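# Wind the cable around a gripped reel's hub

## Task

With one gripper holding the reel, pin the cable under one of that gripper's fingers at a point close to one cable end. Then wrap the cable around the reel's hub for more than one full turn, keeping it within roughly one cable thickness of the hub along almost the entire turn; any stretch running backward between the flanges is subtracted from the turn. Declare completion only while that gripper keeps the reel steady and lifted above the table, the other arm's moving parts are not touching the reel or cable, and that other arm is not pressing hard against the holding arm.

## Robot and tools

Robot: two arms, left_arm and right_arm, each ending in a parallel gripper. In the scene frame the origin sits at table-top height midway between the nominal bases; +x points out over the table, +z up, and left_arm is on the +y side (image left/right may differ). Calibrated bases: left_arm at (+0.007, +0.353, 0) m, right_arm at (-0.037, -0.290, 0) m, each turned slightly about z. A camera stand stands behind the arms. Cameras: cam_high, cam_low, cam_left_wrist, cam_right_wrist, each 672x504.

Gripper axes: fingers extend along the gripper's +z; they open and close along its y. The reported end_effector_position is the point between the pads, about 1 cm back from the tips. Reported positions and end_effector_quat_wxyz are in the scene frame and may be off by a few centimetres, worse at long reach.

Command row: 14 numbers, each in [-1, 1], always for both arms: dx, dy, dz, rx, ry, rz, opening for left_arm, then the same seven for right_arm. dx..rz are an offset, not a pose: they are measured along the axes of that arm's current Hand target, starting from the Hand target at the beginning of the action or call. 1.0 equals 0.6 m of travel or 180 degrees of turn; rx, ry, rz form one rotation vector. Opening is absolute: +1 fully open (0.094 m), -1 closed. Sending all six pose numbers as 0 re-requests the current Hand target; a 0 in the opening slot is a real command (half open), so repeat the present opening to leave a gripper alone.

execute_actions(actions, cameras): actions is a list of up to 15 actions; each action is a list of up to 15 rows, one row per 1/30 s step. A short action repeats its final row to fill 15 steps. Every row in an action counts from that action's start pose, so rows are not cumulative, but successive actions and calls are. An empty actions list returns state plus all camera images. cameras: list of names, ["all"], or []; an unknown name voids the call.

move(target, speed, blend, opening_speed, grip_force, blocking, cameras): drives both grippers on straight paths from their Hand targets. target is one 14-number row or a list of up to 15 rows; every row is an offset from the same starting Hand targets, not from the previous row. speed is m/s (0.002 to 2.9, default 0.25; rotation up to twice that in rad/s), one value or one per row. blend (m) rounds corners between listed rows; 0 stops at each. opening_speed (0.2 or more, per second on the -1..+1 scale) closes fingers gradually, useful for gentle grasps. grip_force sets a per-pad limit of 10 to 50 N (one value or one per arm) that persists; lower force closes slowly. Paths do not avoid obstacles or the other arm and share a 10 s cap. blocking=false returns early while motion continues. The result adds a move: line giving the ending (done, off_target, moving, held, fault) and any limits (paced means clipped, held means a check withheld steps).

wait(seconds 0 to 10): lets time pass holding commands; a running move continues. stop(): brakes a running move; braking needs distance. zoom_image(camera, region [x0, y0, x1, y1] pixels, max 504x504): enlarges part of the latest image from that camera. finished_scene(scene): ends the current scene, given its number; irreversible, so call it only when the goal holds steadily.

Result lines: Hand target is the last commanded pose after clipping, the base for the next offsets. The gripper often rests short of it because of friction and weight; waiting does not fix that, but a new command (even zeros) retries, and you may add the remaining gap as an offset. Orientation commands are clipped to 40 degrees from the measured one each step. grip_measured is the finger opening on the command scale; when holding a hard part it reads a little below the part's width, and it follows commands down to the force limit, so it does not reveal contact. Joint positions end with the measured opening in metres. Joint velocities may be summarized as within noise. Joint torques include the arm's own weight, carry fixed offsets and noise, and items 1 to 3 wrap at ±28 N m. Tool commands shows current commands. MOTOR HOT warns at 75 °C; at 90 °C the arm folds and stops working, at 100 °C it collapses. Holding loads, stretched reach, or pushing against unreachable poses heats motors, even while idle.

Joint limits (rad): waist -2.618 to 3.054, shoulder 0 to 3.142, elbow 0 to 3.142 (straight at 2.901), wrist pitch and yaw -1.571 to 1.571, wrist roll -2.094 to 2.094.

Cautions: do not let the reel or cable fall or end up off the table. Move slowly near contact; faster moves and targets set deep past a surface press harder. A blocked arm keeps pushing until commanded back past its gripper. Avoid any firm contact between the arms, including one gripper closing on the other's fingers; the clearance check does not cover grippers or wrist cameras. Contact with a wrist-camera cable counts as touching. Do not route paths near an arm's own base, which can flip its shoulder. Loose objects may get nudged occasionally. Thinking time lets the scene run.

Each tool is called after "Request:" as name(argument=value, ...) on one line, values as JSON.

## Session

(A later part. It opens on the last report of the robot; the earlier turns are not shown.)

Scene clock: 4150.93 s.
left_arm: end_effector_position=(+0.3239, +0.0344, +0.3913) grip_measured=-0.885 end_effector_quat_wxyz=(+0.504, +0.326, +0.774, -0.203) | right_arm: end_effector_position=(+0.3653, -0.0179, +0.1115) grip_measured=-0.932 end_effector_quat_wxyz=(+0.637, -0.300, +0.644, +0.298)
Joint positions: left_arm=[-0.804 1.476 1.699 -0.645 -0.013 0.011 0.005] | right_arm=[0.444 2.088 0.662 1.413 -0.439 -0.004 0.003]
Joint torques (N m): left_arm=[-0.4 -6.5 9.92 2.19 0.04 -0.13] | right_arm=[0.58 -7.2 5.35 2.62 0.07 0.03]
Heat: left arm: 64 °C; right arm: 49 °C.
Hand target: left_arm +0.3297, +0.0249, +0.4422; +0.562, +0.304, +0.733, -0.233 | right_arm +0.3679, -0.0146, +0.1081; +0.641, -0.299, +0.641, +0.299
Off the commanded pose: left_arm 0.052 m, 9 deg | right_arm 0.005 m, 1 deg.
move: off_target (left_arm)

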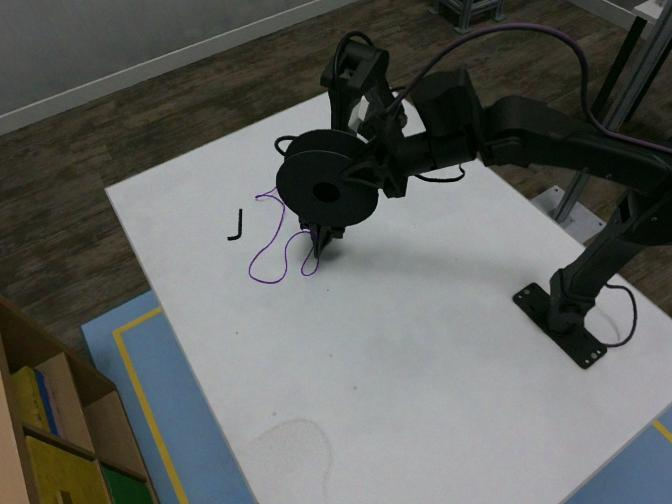

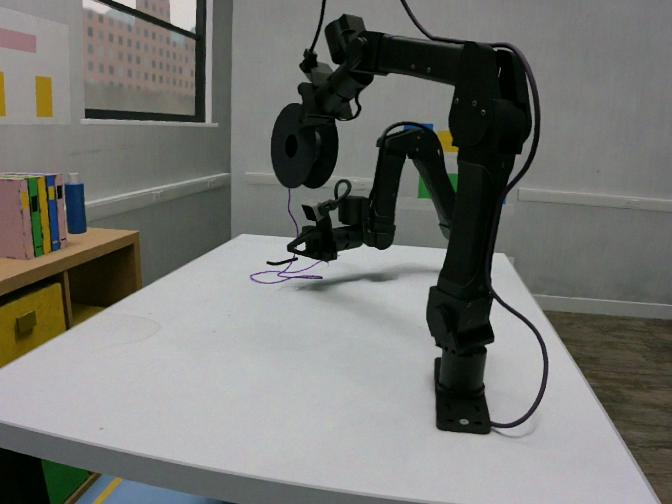

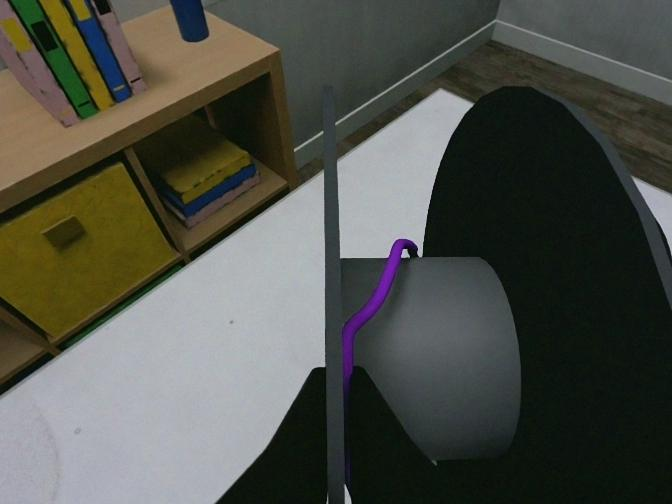

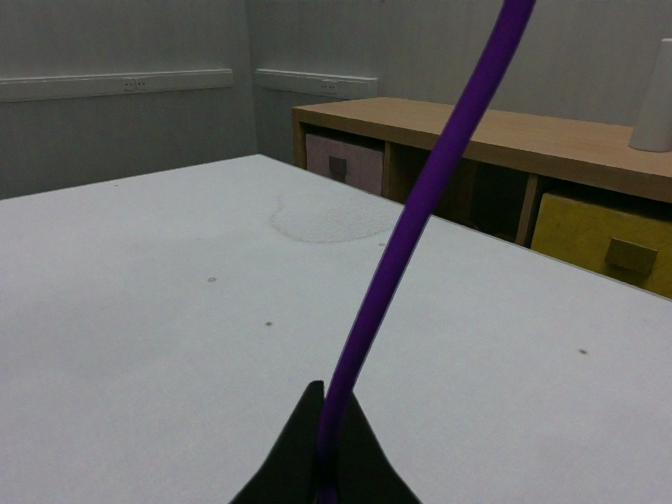

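Request:
move(target=[[0,0,0,0,0,0,-1,0,0,0.0,0,0,0,0.0],[0,0,0,0,0,0,-1,0.1,0,0.0,0,0,0,0.0]], speed=0.08, cameras=["cam_right_wrist","cam_high"])

Scene clock: 4188.63 s.
left_arm: end_effector_position=(+0.3239, +0.0344, +0.3913) grip_measured=-0.885 end_effector_quat_wxyz=(+0.504, +0.326, +0.774, -0.203) | right_arm: end_effector_position=(+0.3647, -0.0180, +0.0333) grip_measured=-0.002 end_effector_quat_wxyz=(+0.583, -0.301, +0.694, +0.296)
Joint positions: left_arm=[-0.804 1.476 1.699 -0.645 -0.013 0.011 0.005] | right_arm=[0.444 2.29 0.694 1.434 -0.44 -0.009 0.047]
Joint torques (N m): left_arm=[-0.42 -6.52 9.92 2.19 0.04 -0.13] | right_arm=[0.27 -7.57 4.1 3.75 -0.09 -0.16]
Heat: left arm: 66 °C; right arm: 52 °C.
Hand target: left_arm +0.3297, +0.0249, +0.4422; +0.562, +0.304, +0.733, -0.233 | right_arm +0.3679, -0.0146, +0.0482; +0.641, -0.299, +0.641, +0.299
Off the commanded pose: left_arm 0.052 m, 9 deg | right_arm 0.016 m, 9 deg.
joint sent to its limit (right arm) — joint 4 (wrist pitch), upper limit. The joint targets are off in orientation, not in position.
move: off_target (left_arm, right_arm)
Images, in order (width x height): cam_high 672x504, cam_right_wrist 672x504.

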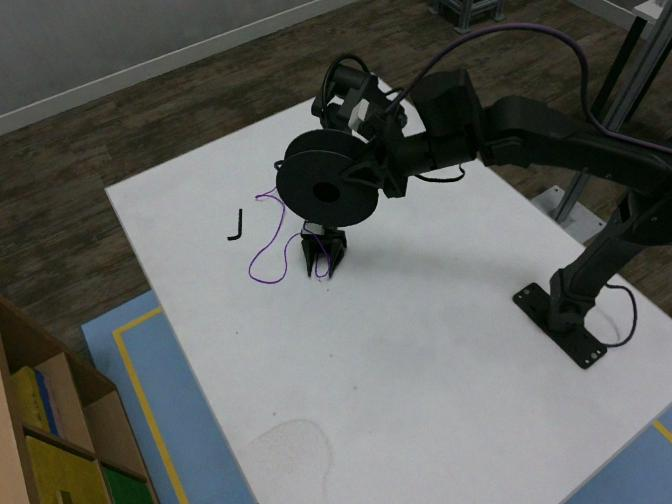

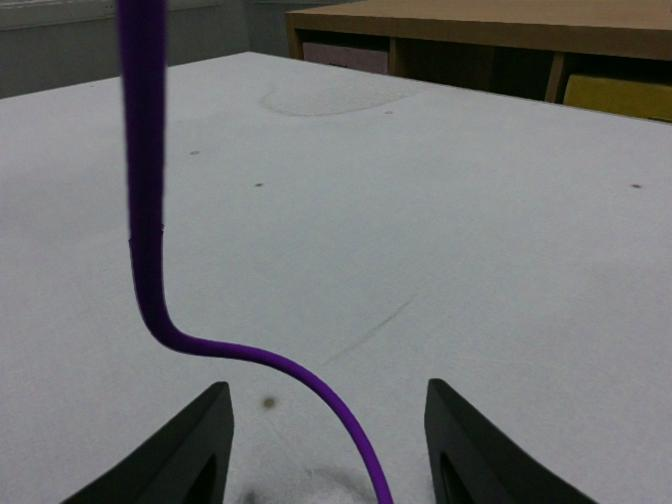

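Request:
move(target=[0,0,0,0,0,0,-1,-0.02,0,0.008,0,0,0,-1], speed=0.08, opening_speed=1.0, cameras=["cam_right_wrist","cam_low"])

Scene clock: 4195.13 s.
left_arm: end_effector_position=(+0.3239, +0.0344, +0.3913) grip_measured=-0.885 end_effector_quat_wxyz=(+0.504, +0.326, +0.774, -0.203) | right_arm: end_effector_position=(+0.3659, -0.0150, +0.0360) grip_measured=-0.928 end_effector_quat_wxyz=(+0.586, -0.303, +0.690, +0.297)
Joint positions: left_arm=[-0.804 1.476 1.699 -0.645 -0.013 0.011 0.005] | right_arm=[0.448 2.29 0.704 1.434 -0.44 -0.009 0.003]
Joint torques (N m): left_arm=[-0.4 -6.5 9.94 2.19 0.04 -0.13] | right_arm=[0.53 -9.07 4.27 3.74 0.01 -0.04]
Heat: left arm: 67 °C; right arm: 55 °C.
Hand target: left_arm +0.3297, +0.0249, +0.4422; +0.562, +0.304, +0.733, -0.233 | right_arm +0.3710, -0.0109, +0.0602; +0.641, -0.299, +0.641, +0.299
Off the commanded pose: left_arm 0.052 m, 9 deg | right_arm 0.025 m, 8 deg.
joint sent to its limit (right arm) — joint 4 (wrist pitch), upper limit. The joint targets still meet the commanded pose.
move: off_target (left_arm, right_arm)
Images, in order (width x height): cam_low 672x504, cam_right_wrist 672x504.

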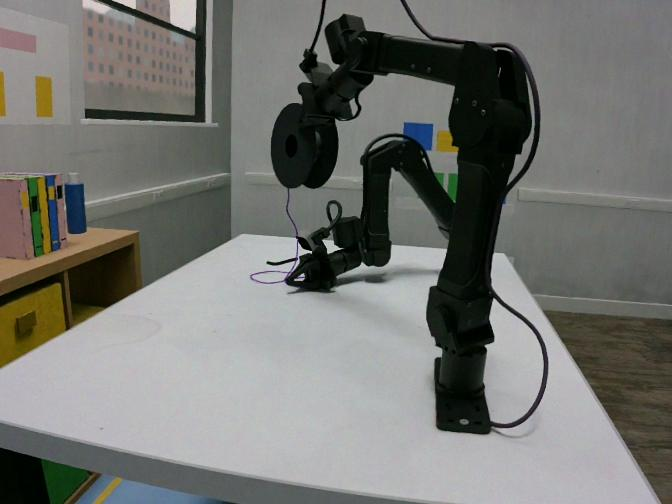

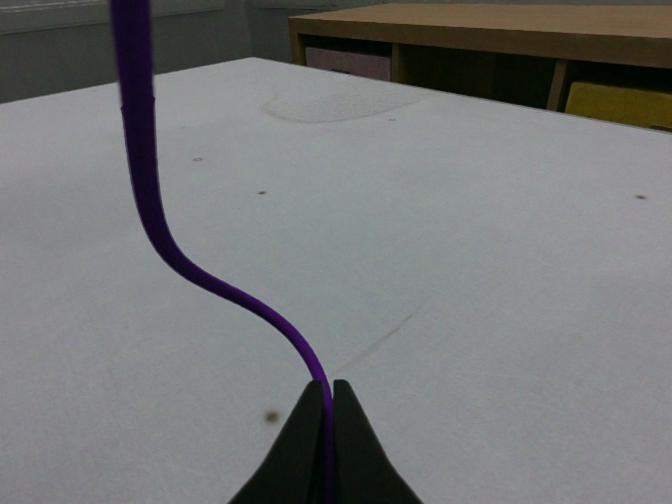

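Request:
move(target=[0.0966,0,0.0259,0,0,0,-1,-0.01,0,0,0,0,0,-1], speed=0.08, cameras=["cam_left_wrist","cam_low"])

Scene clock: 4266.80 s.
left_arm: end_effector_position=(+0.3314, +0.0268, +0.3282) grip_measured=-0.885 end_effector_quat_wxyz=(+0.498, +0.328, +0.778, -0.200) | right_arm: end_effector_position=(+0.3659, -0.0150, +0.0360) grip_measured=-0.929 end_effector_quat_wxyz=(+0.586, -0.303, +0.690, +0.297)
Joint positions: left_arm=[-0.804 1.445 1.42 -0.413 -0.013 0.011 0.005] | right_arm=[0.448 2.29 0.704 1.434 -0.44 -0.009 0.003]
Joint torques (N m): left_arm=[-0.39 -11.47 6.52 2.2 0.04 -0.13] | right_arm=[0.59 -10.1 3.92 3.74 0.04 0.02]
Heat: left arm: 71 °C; right arm: 68 °C.
Hand target: left_arm +0.3296, +0.0250, +0.3821; +0.562, +0.304, +0.733, -0.233 | right_arm +0.3710, -0.0109, +0.0662; +0.641, -0.299, +0.641, +0.299
Off the commanded pose: left_arm 0.054 m, 10 deg | right_arm 0.031 m, 9 deg.
joint sent to its limit (right arm) — joint 4 (wrist pitch), upper limit. The joint targets still meet the commanded pose.
move: off_target (left_arm, right_arm)
Images, in order (width x height): cam_low 672x504, cam_left_wrist 672x504.

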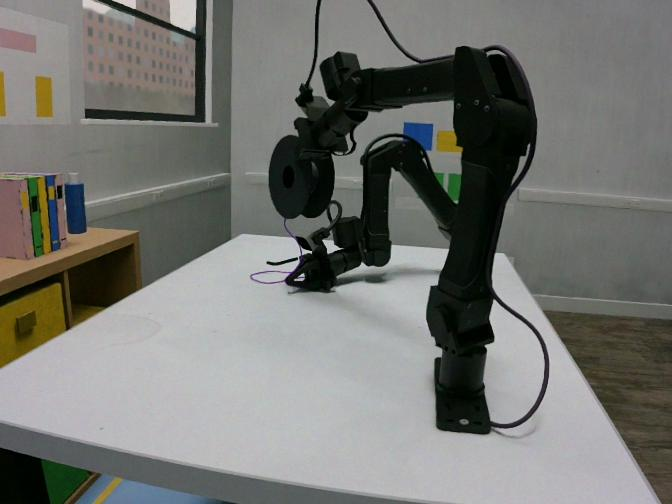

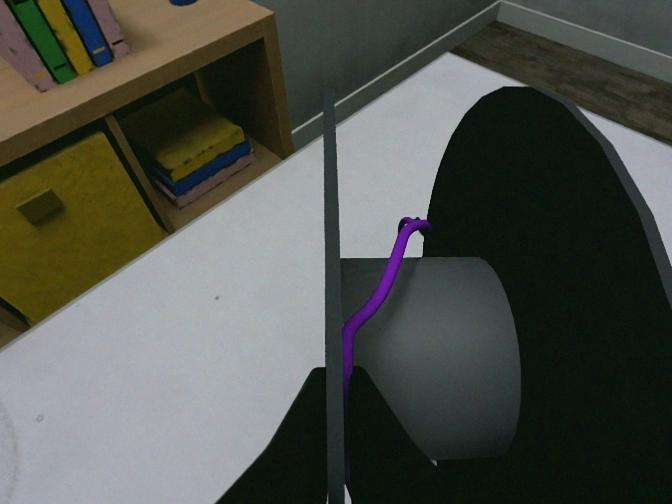

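Request:
execute_actions(actions=[])

Scene clock: 4293.57 s.
left_arm: end_effector_position=(+0.3315, +0.0267, +0.3283) grip_measured=-0.885 end_effector_quat_wxyz=(+0.498, +0.328, +0.777, -0.200) | right_arm: end_effector_position=(+0.3659, -0.0150, +0.0360) grip_measured=-0.929 end_effector_quat_wxyz=(+0.586, -0.303, +0.690, +0.297)
Joint positions: left_arm=[-0.804 1.445 1.42 -0.413 -0.013 0.011 0.005] | right_arm=[0.448 2.29 0.704 1.434 -0.44 -0.009 0.003]
Joint velocities: within noise
Joint torques (N m): left_arm=[-0.4 -11.47 6.52 2.23 0.05 -0.13] | right_arm=[0.59 -10.13 3.93 3.73 0.03 0.01]
Heat: left arm: 76 °C; right arm: 72 °C. Fold the left arm in close to its base, or ease its load, before you think long.
Hand target: left_arm +0.3296, +0.0250, +0.3822; +0.562, +0.304, +0.733, -0.233 | right_arm +0.3710, -0.0109, +0.0662; +0.641, -0.299, +0.641, +0.299
Tool commands: left_gripper/opening=-1.0 right_gripper/opening=-1.0
Off the commanded pose: left_arm 0.054 m, 10 deg | right_arm 0.031 m, 9 deg.
MOTOR HOT: joint 4 (wrist pitch) of the left arm reports 76 °C; the controller's stop level is 90 °C. To cool a motor, set the load down, stop pushing, or move to a pose that needs little force.

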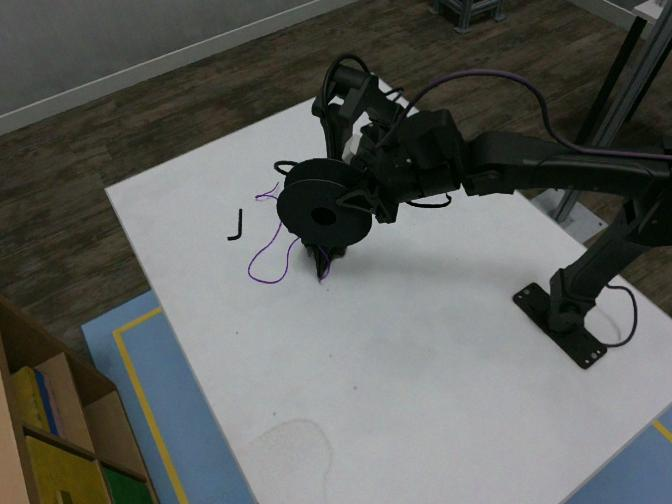

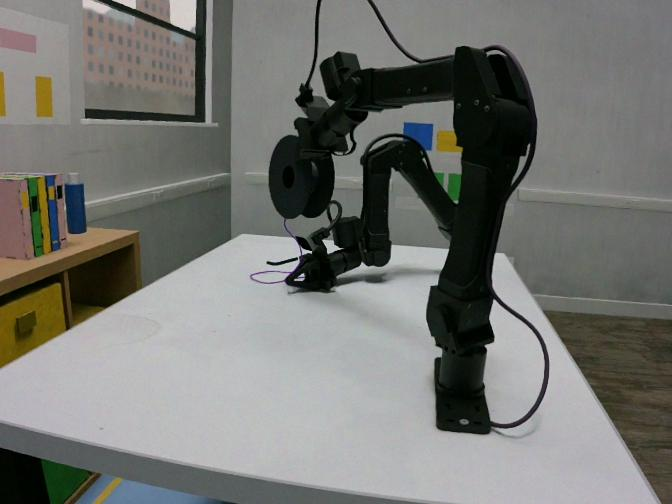

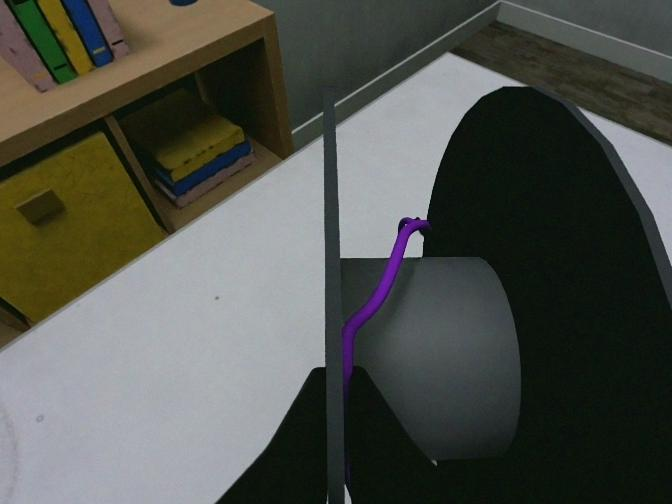

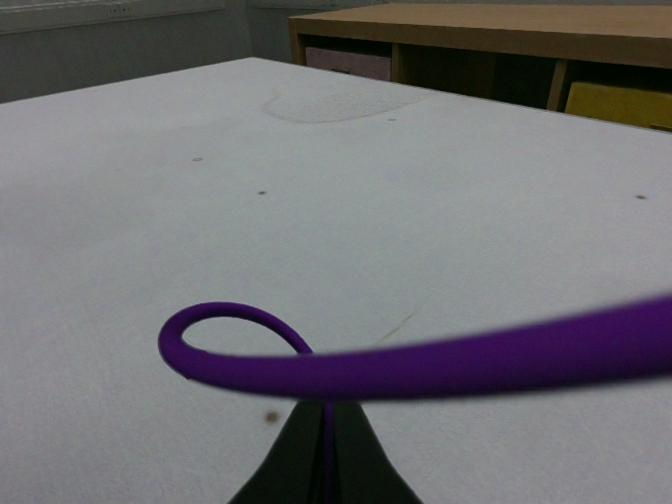

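Request:
move(target=[0.0236,0,-0.0425,0,0.25,0,-1,-0.083,0.0496,0.0054,0,0,0,-1], speed=0.15, cameras=["all"])

Scene clock: 4328.93 s.
left_arm: end_effector_position=(+0.3097, +0.0489, +0.3601) grip_measured=-0.886 end_effector_quat_wxyz=(+0.297, +0.367, +0.874, -0.117) | right_arm: end_effector_position=(+0.3521, +0.0113, +0.0985) grip_measured=-0.929 end_effector_quat_wxyz=(+0.626, -0.304, +0.653, +0.299)
Joint positions: left_arm=[-0.804 1.96 2.615 -1.577 -0.013 0.003 0.005] | right_arm=[0.541 2.12 0.674 1.405 -0.35 -0.005 0.003]
Joint torques (N m): left_arm=[-0.34 -9.11 5.49 1.03 0.1 -0.11] | right_arm=[0.46 -12.86 3.04 2.51 0.11 0.05]
Heat: left arm: 77 °C; right arm: 74 °C. Fold the left arm in close to its base, or ease its load, before you think long. Fold the right arm in close to its base, or ease its load, before you think long.
Hand target: left_arm +0.3096, +0.0450, +0.3751; +0.238, +0.370, +0.892, -0.099 | right_arm +0.3504, +0.0106, +0.1160; +0.641, -0.299, +0.641, +0.299
Off the commanded pose: left_arm 0.016 m, 7 deg | right_arm 0.018 m, 2 deg.
MOTOR HOT: joint 4 (wrist pitch) of the right arm reports 74 °C; the controller's stop level is 90 °C. To cool a motor, set the load down, stop pushing, or move to a pose that needs little force.
MOTOR HOT: still on. Joint 4 (wrist pitch) of the left arm reports 77 °C.
joint read past its limit (left arm) — joint 4 (wrist pitch), lower limit.
joint sent to its limit (left arm) — joint 4 (wrist pitch), lower limit. The joint targets are off in orientation, not in position.
move: off_target (left_arm, right_arm)

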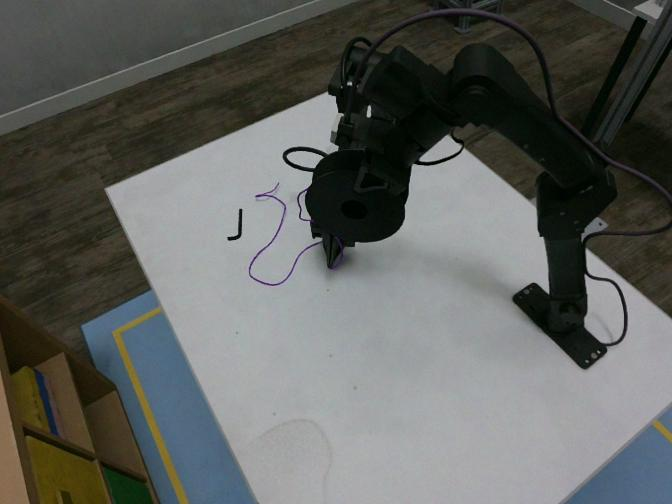

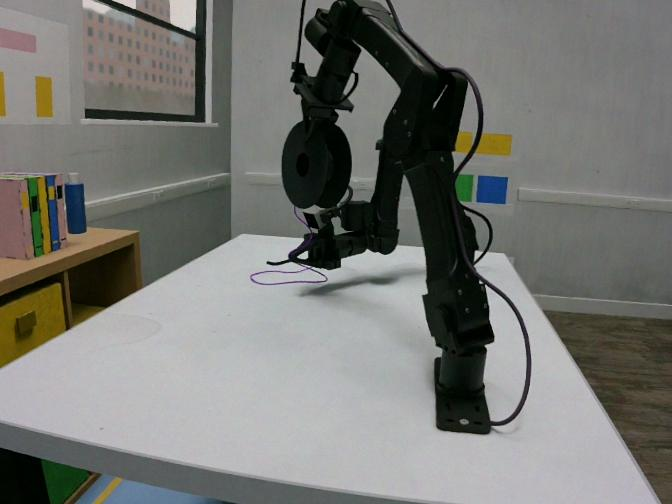

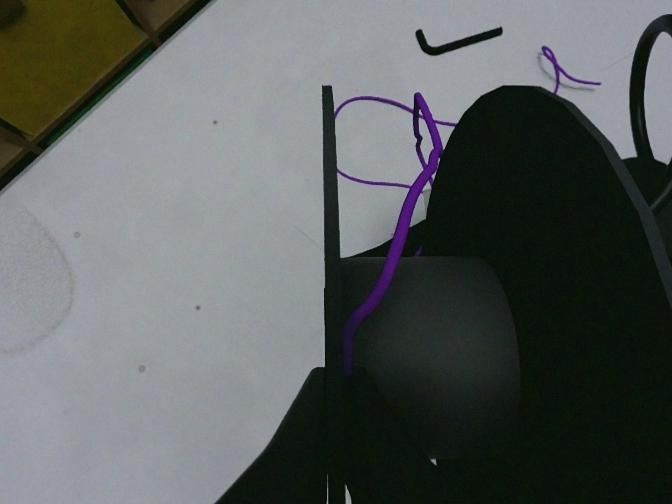

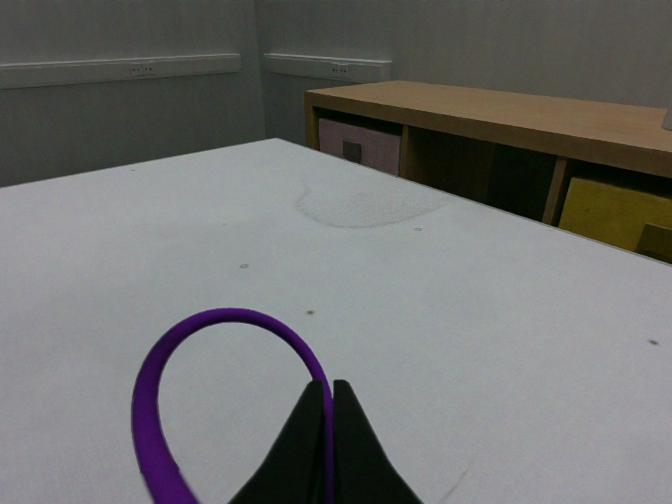

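Request:
move(target=[0,0,0,0,-0.04,0,-1,-0.01,0,0.0,0,0.25,0,-1], speed=0.3, cameras=["all"])

Scene clock: 4345.10 s.
left_arm: end_effector_position=(+0.3227, +0.0625, +0.3608) grip_measured=-0.886 end_effector_quat_wxyz=(+0.312, +0.350, +0.880, -0.078) | right_arm: end_effector_position=(+0.3443, -0.0046, +0.1105) grip_measured=-0.929 end_effector_quat_wxyz=(+0.329, -0.375, +0.853, +0.154)
Joint positions: left_arm=[-0.796 1.96 2.615 -1.577 -0.1 0.003 0.005] | right_arm=[0.578 1.77 1.201 -0.28 -0.191 -0.188 0.003]
Joint torques (N m): left_arm=[-1.09 -9.26 5.41 1.03 0.99 -0.08] | right_arm=[1.4 -8.59 10.09 2.05 -0.26 -0.17]
Heat: left arm: 69 °C; right arm: 67 °C.
Hand target: left_arm +0.3095, +0.0449, +0.3751; +0.294, +0.363, +0.876, -0.122 | right_arm +0.3503, +0.0107, +0.1220; +0.347, -0.390, +0.837, +0.162
Off the commanded pose: left_arm 0.026 m, 6 deg | right_arm 0.020 m, 3 deg.
MOTOR HOT: cleared for the motors of the left arm.
MOTOR HOT: cleared for the motors of the right arm.
joint read past its limit (left arm) — joint 4 (wrist pitch), lower limit.
joint sent to its limit (left arm) — joint 4 (wrist pitch), lower limit. The joint targets are off in orientation, not in position.
move: off_target (left_arm, right_arm)

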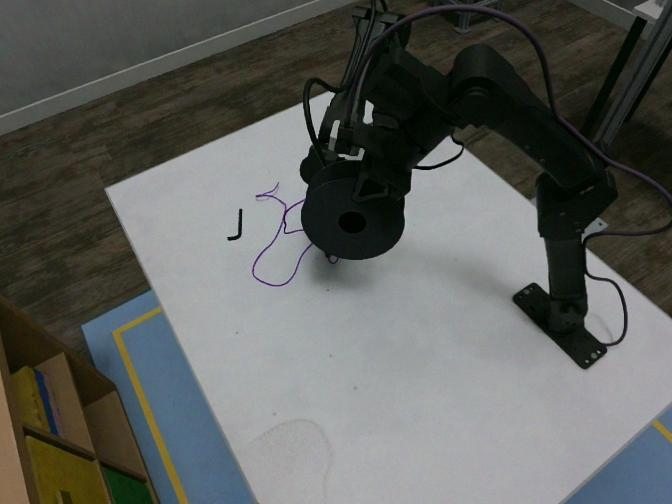

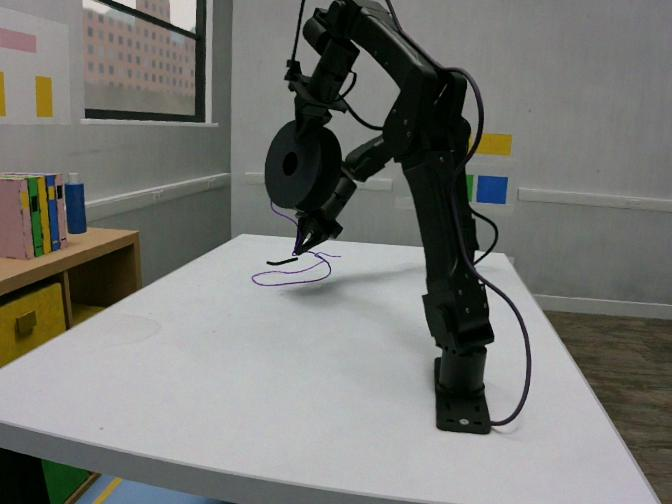

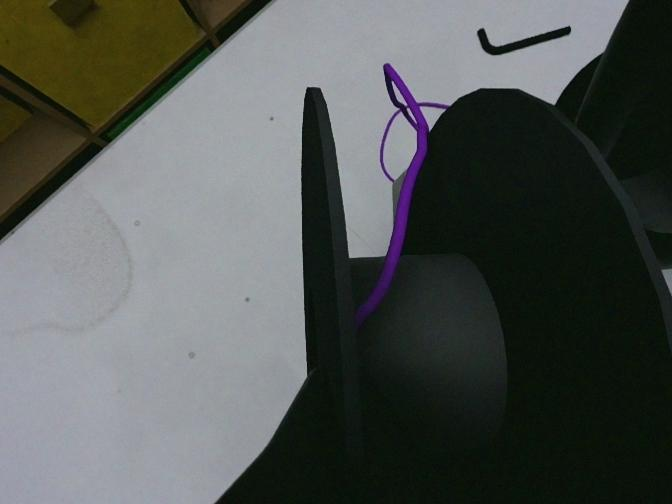

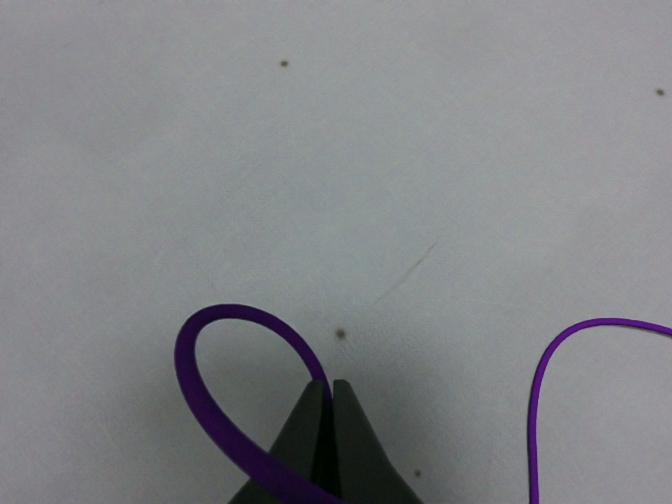

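Request:
move(target=[0,0,0,0,0,0,-1,0.08,0.009,-0.035,0,-0.11,0,-1], speed=0.2, cameras=["all"])

Scene clock: 4356.47 s.
left_arm: end_effector_position=(+0.3104, +0.0495, +0.3601) grip_measured=-0.886 end_effector_quat_wxyz=(+0.298, +0.366, +0.874, -0.114) | right_arm: end_effector_position=(+0.3147, -0.0232, +0.0928) grip_measured=-0.929 end_effector_quat_wxyz=(+0.473, -0.362, +0.773, +0.218)
Joint positions: left_arm=[-0.805 1.96 2.615 -1.577 -0.021 0.002 0.005] | right_arm=[0.532 1.651 0.656 0.496 -0.309 -0.17 0.003]
Joint torques (N m): left_arm=[-0.25 -9.07 5.5 1.03 0.17 -0.1] | right_arm=[-0.38 -9.2 5.27 2.52 -0.28 0.11]
Heat: left arm: 66 °C; right arm: 64 °C.
Hand target: left_arm +0.3095, +0.0449, +0.3751; +0.294, +0.363, +0.876, -0.122 | right_arm +0.3148, -0.0232, +0.1028; +0.486, -0.357, +0.765, +0.226
Off the commanded pose: left_arm 0.016 m, 1 deg | right_arm 0.010 m, 2 deg.
joint read past its limit (left arm) — joint 4 (wrist pitch), lower limit.
joint sent to its limit (left arm) — joint 4 (wrist pitch), lower limit. The joint targets are off in orientation, not in position.
move: off_target (left_arm)

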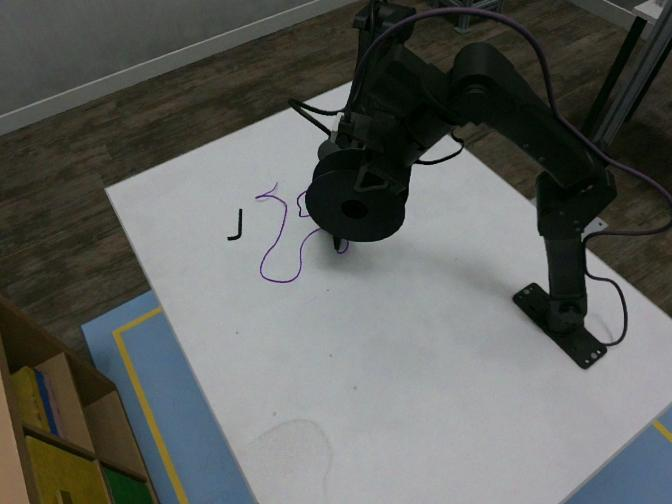

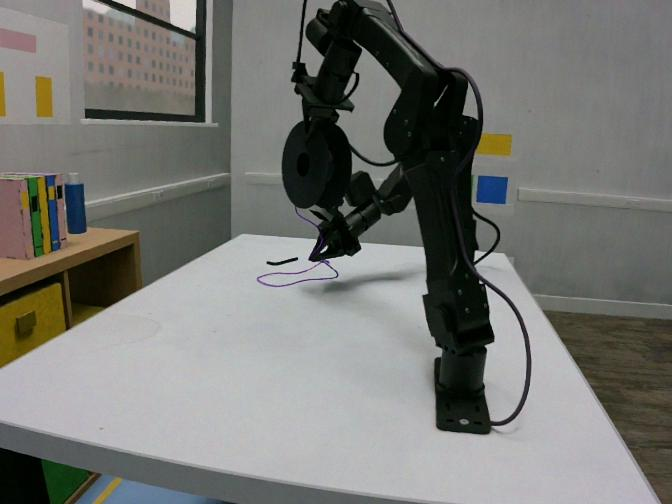

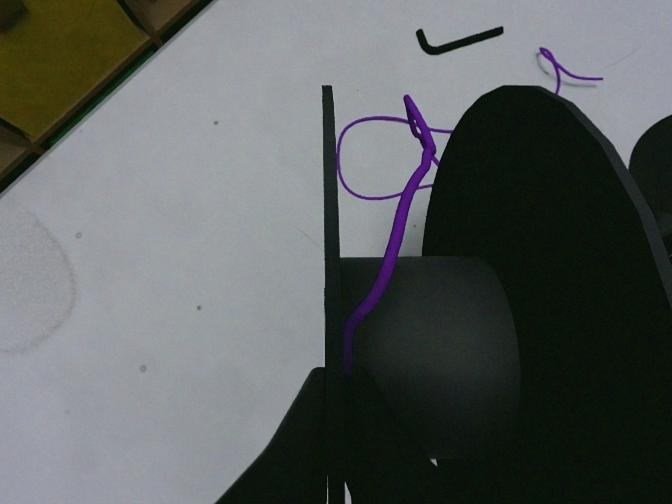

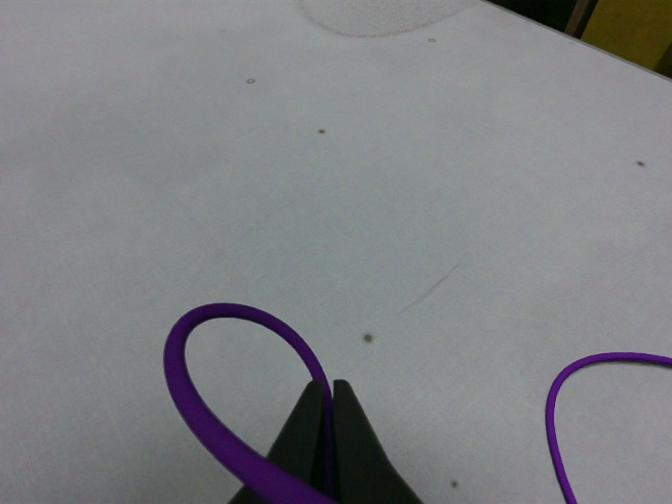

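Request:
move(target=[[0,0,0,0,0,0,-1,0.037,0.27,0.027,0,0,0,-1],[0,0,0,0,0,0,-1,-0.027,0.4755,-0.052,0,0,0,-1]], speed=0.15, blend=[0.04,0], cameras=["all"])

Scene clock: 4448.83 s.
left_arm: end_effector_position=(+0.3102, +0.0494, +0.3601) grip_measured=-0.886 end_effector_quat_wxyz=(+0.298, +0.366, +0.874, -0.115) | right_arm: end_effector_position=(+0.0814, +0.1402, +0.1156) grip_measured=-0.929 end_effector_quat_wxyz=(+0.479, -0.372, +0.766, +0.214)
Joint positions: left_arm=[-0.805 1.96 2.615 -1.577 -0.02 0.002 0.005] | right_arm=[1.531 1.657 0.793 0.3 0.57 0.296 0.003]
Joint torques (N m): left_arm=[-0.27 -9.07 5.52 1.03 0.15 -0.1] | right_arm=[0.06 -9.57 8.21 1.97 0.31 0.1]
Heat: left arm: 56 °C; right arm: 64 °C.
Hand target: left_arm +0.3096, +0.0449, +0.3751; +0.294, +0.363, +0.876, -0.122 | right_arm +0.0827, +0.1440, +0.1308; +0.486, -0.357, +0.765, +0.226
Off the commanded pose: left_arm 0.016 m, 1 deg | right_arm 0.016 m, 2 deg.
joint read past its limit (left arm) — joint 4 (wrist pitch), lower limit.
joint sent to its limit (left arm) — joint 4 (wrist pitch), lower limit. The joint targets are off in orientation, not in position.
move: off_target (left_arm, right_arm)

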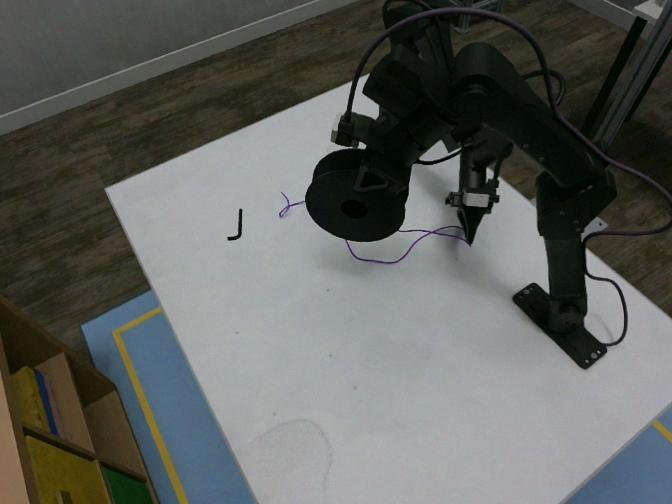

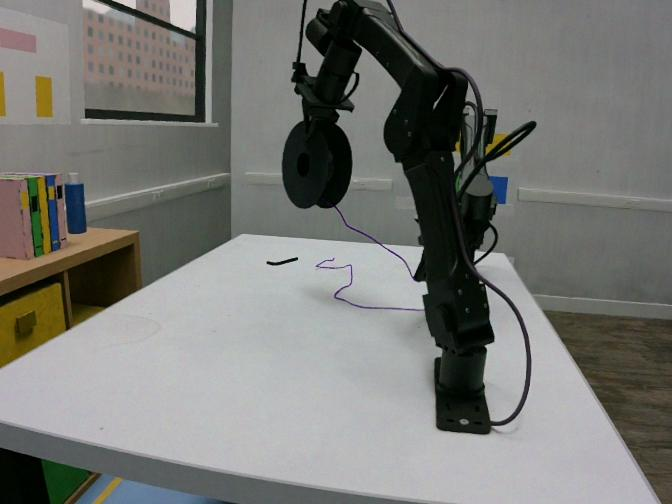

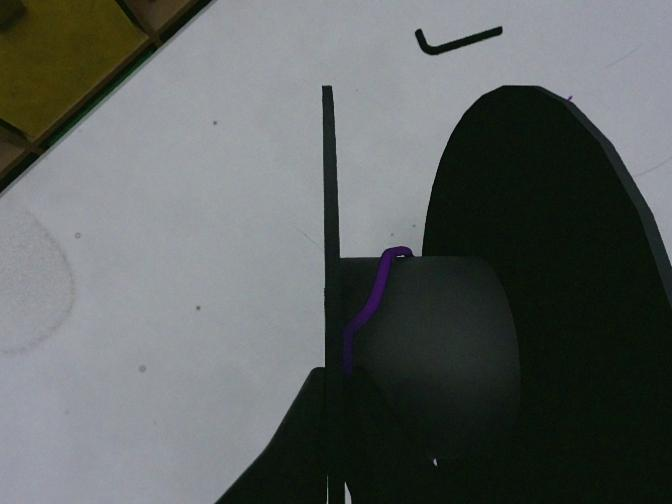

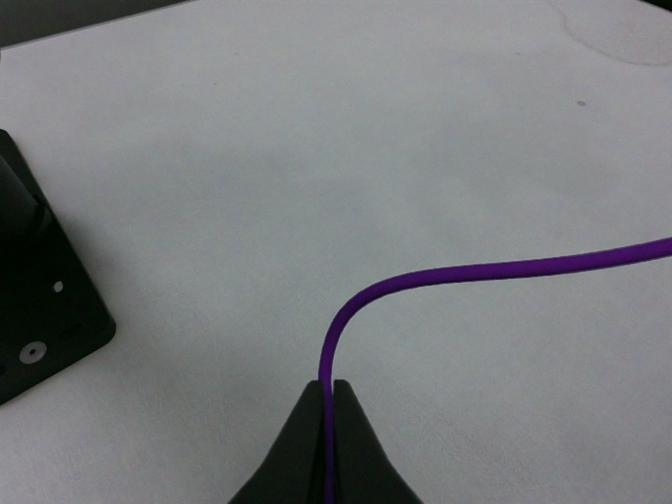

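Request:
zoom_image(camera="cam_low", region=[260, 100, 460, 300])

Request:
zoom_image(camera="cam_high", region=[270, 120, 490, 280])

Scaled by 2.520.

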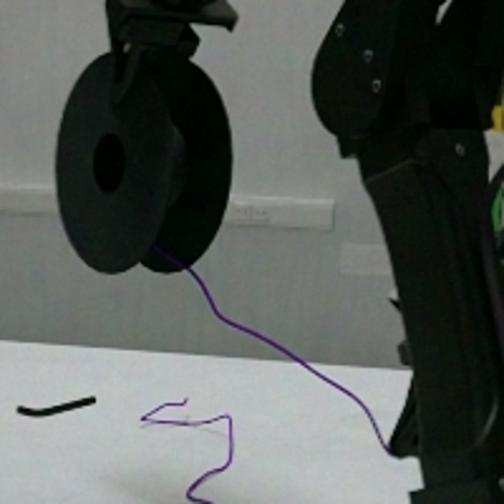

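Scaled by 2.291.

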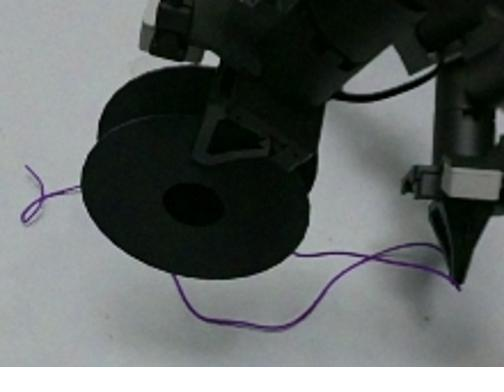

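Request:
move(target=[[0,0,0,0,0,0,-1,-0.171,0.086,-0.1065,0,0,0,-1],[0,0,0,0,0,0,-1,-0.3415,0.0054,-0.214,0,0,0,-1],[0,0,0,0,0,0,-1,-0.5235,-0.1285,-0.297,0,0,0,-1]], speed=0.15, blend=[0.03,0.04,0], cameras=["all"])

Scene clock: 4475.87 s.
left_arm: end_effector_position=(+0.3097, +0.0489, +0.3601) grip_measured=-0.886 end_effector_quat_wxyz=(+0.297, +0.366, +0.874, -0.117) | right_arm: end_effector_position=(+0.1229, +0.0696, +0.4962) grip_measured=-0.929 end_effector_quat_wxyz=(+0.491, -0.348, +0.763, +0.235)
Joint positions: left_arm=[-0.805 1.96 2.615 -1.577 -0.016 0.002 0.005] | right_arm=[1.35 1.697 2.52 -1.285 0.422 0.219 0.003]
Joint torques (N m): left_arm=[-0.25 -9.09 5.52 1.04 0.12 -0.11] | right_arm=[-0.2 -4.79 5.93 2.01 0.03 -0.09]
Heat: left arm: 54 °C; right arm: 60 °C.
Hand target: left_arm +0.3095, +0.0449, +0.3751; +0.294, +0.363, +0.876, -0.122 | right_arm +0.1240, +0.0733, +0.4909; +0.486, -0.357, +0.765, +0.226
Off the commanded pose: left_arm 0.016 m, 1 deg | right_arm 0.007 m, 2 deg.
joint read past its limit (left arm) — joint 4 (wrist pitch), lower limit.
joint sent to its limit (left arm) — joint 4 (wrist pitch), lower limit. The joint targets are off in orientation, not in position.
move: off_target (left_arm)

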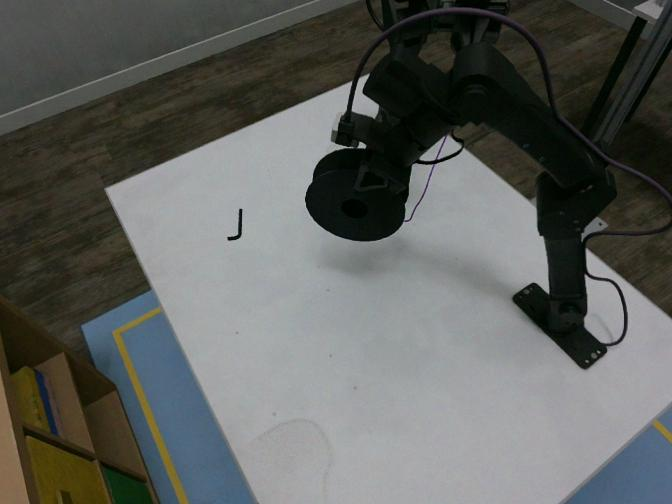

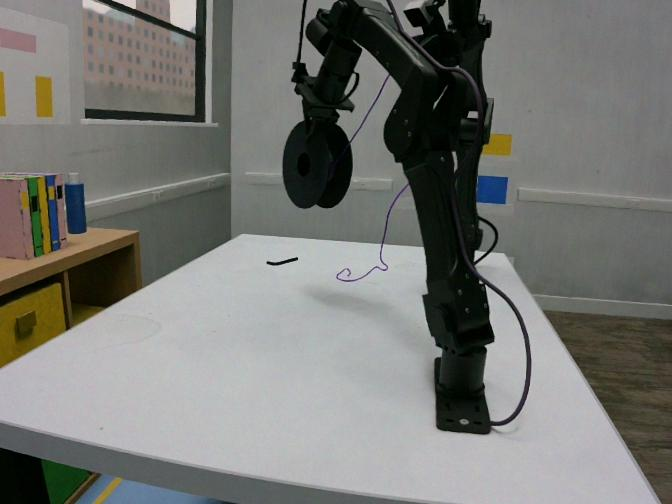

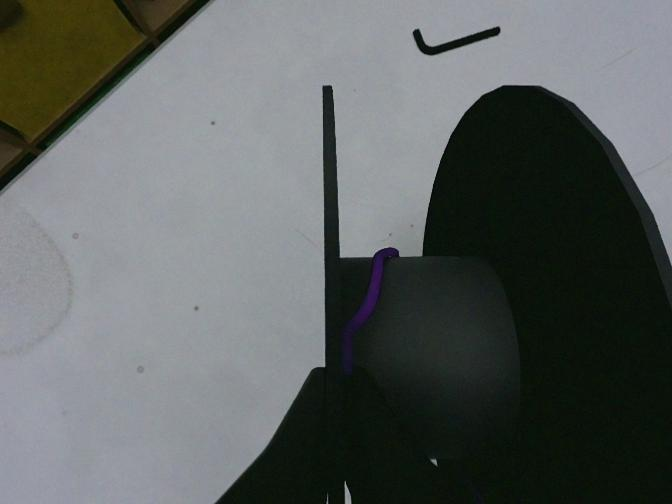

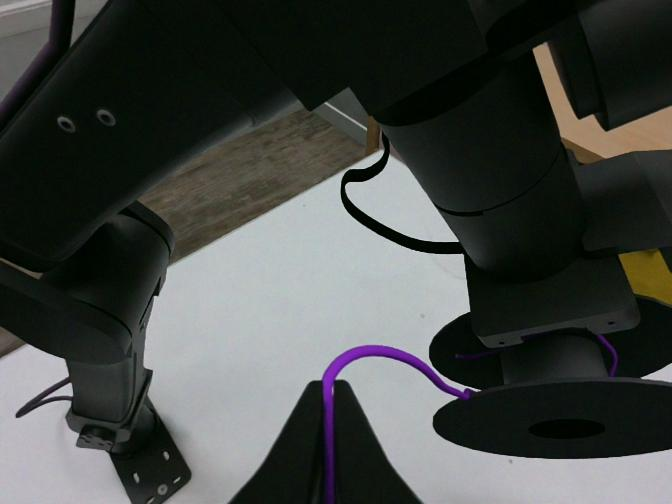

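Request:
zoom_image(camera="cam_right_wrist", region=[330, 240, 672, 500])

Scaled by 1.474.

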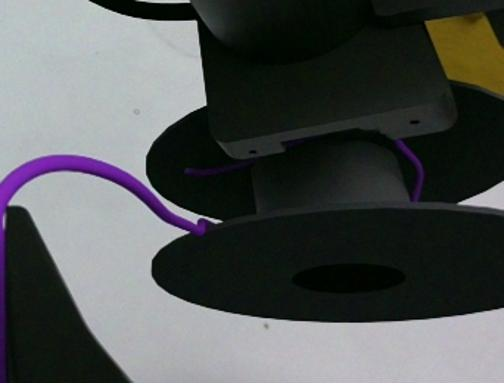

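Request:
move(target=[[0,0,0,0,0,0,-1,-0.059,-0.1836,-0.031,0,0,0,-1],[0,0,0,0,0,0,-1,-0.042,-0.354,0.011,0,0,0,-1]], speed=0.15, blend=[0.03,0], cameras=["all"])

Scene clock: 4513.93 s.
left_arm: end_effector_position=(+0.3097, +0.0489, +0.3601) grip_measured=-0.886 end_effector_quat_wxyz=(+0.297, +0.366, +0.874, -0.117) | right_arm: end_effector_position=(+0.2932, -0.0538, +0.5086) grip_measured=-0.929 end_effector_quat_wxyz=(+0.502, -0.342, +0.760, +0.231)
Joint positions: left_arm=[-0.805 1.96 2.615 -1.577 -0.016 0.001 0.005] | right_arm=[0.47 1.867 2.85 -1.413 -0.361 -0.152 0.003]
Joint torques (N m): left_arm=[-0.24 -9.07 5.53 1.03 0.12 -0.1] | right_arm=[-0.12 -5.91 4.83 2.4 -0.27 -0.1]
Heat: left arm: 52 °C; right arm: 58 °C.
Hand target: left_arm +0.3096, +0.0449, +0.3751; +0.294, +0.363, +0.876, -0.122 | right_arm +0.2973, -0.0505, +0.5109; +0.486, -0.357, +0.765, +0.226
Off the commanded pose: left_arm 0.016 m, 1 deg | right_arm 0.006 m, 3 deg.
elbow stopped short (right arm): the move would have taken joint 3 (elbow) straighter than the controller allows.
joint read past its limit (left arm) — joint 4 (wrist pitch), lower limit.
joint sent to its limit (left arm) — joint 4 (wrist pitch), lower limit. The joint targets are off in orientation, not in position.
move: off_target (left_arm, right_arm)

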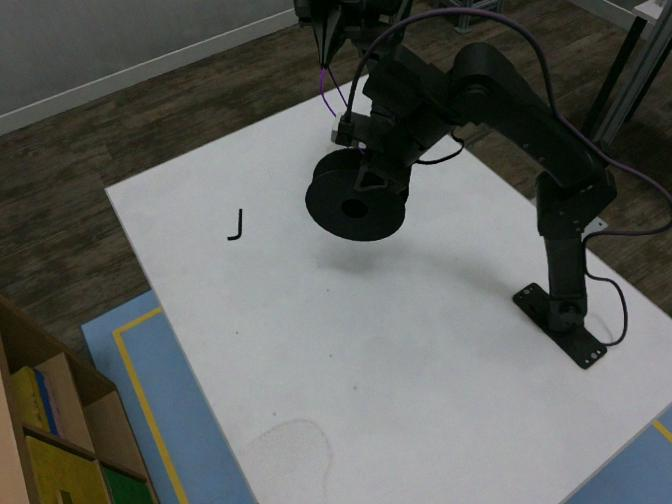

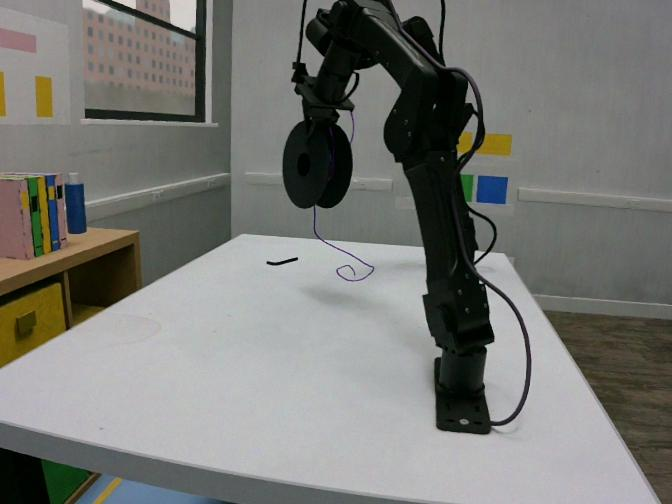

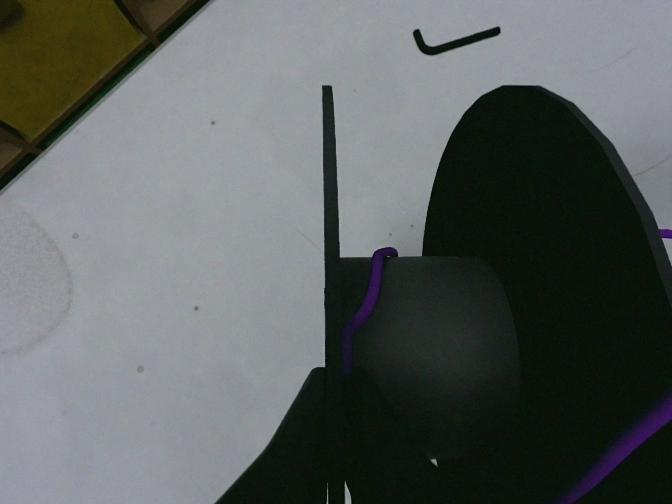

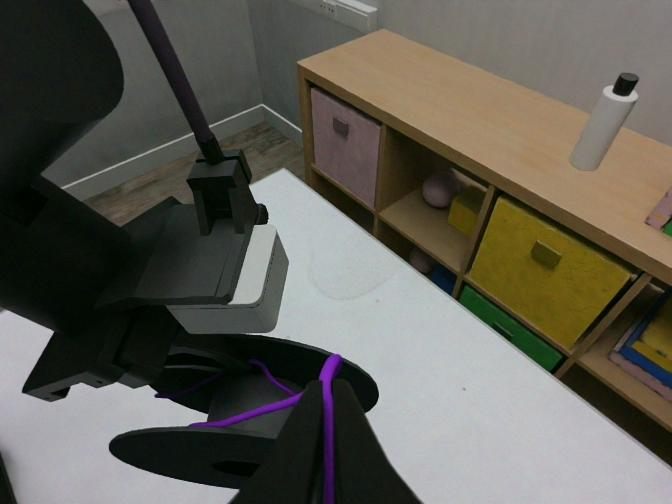

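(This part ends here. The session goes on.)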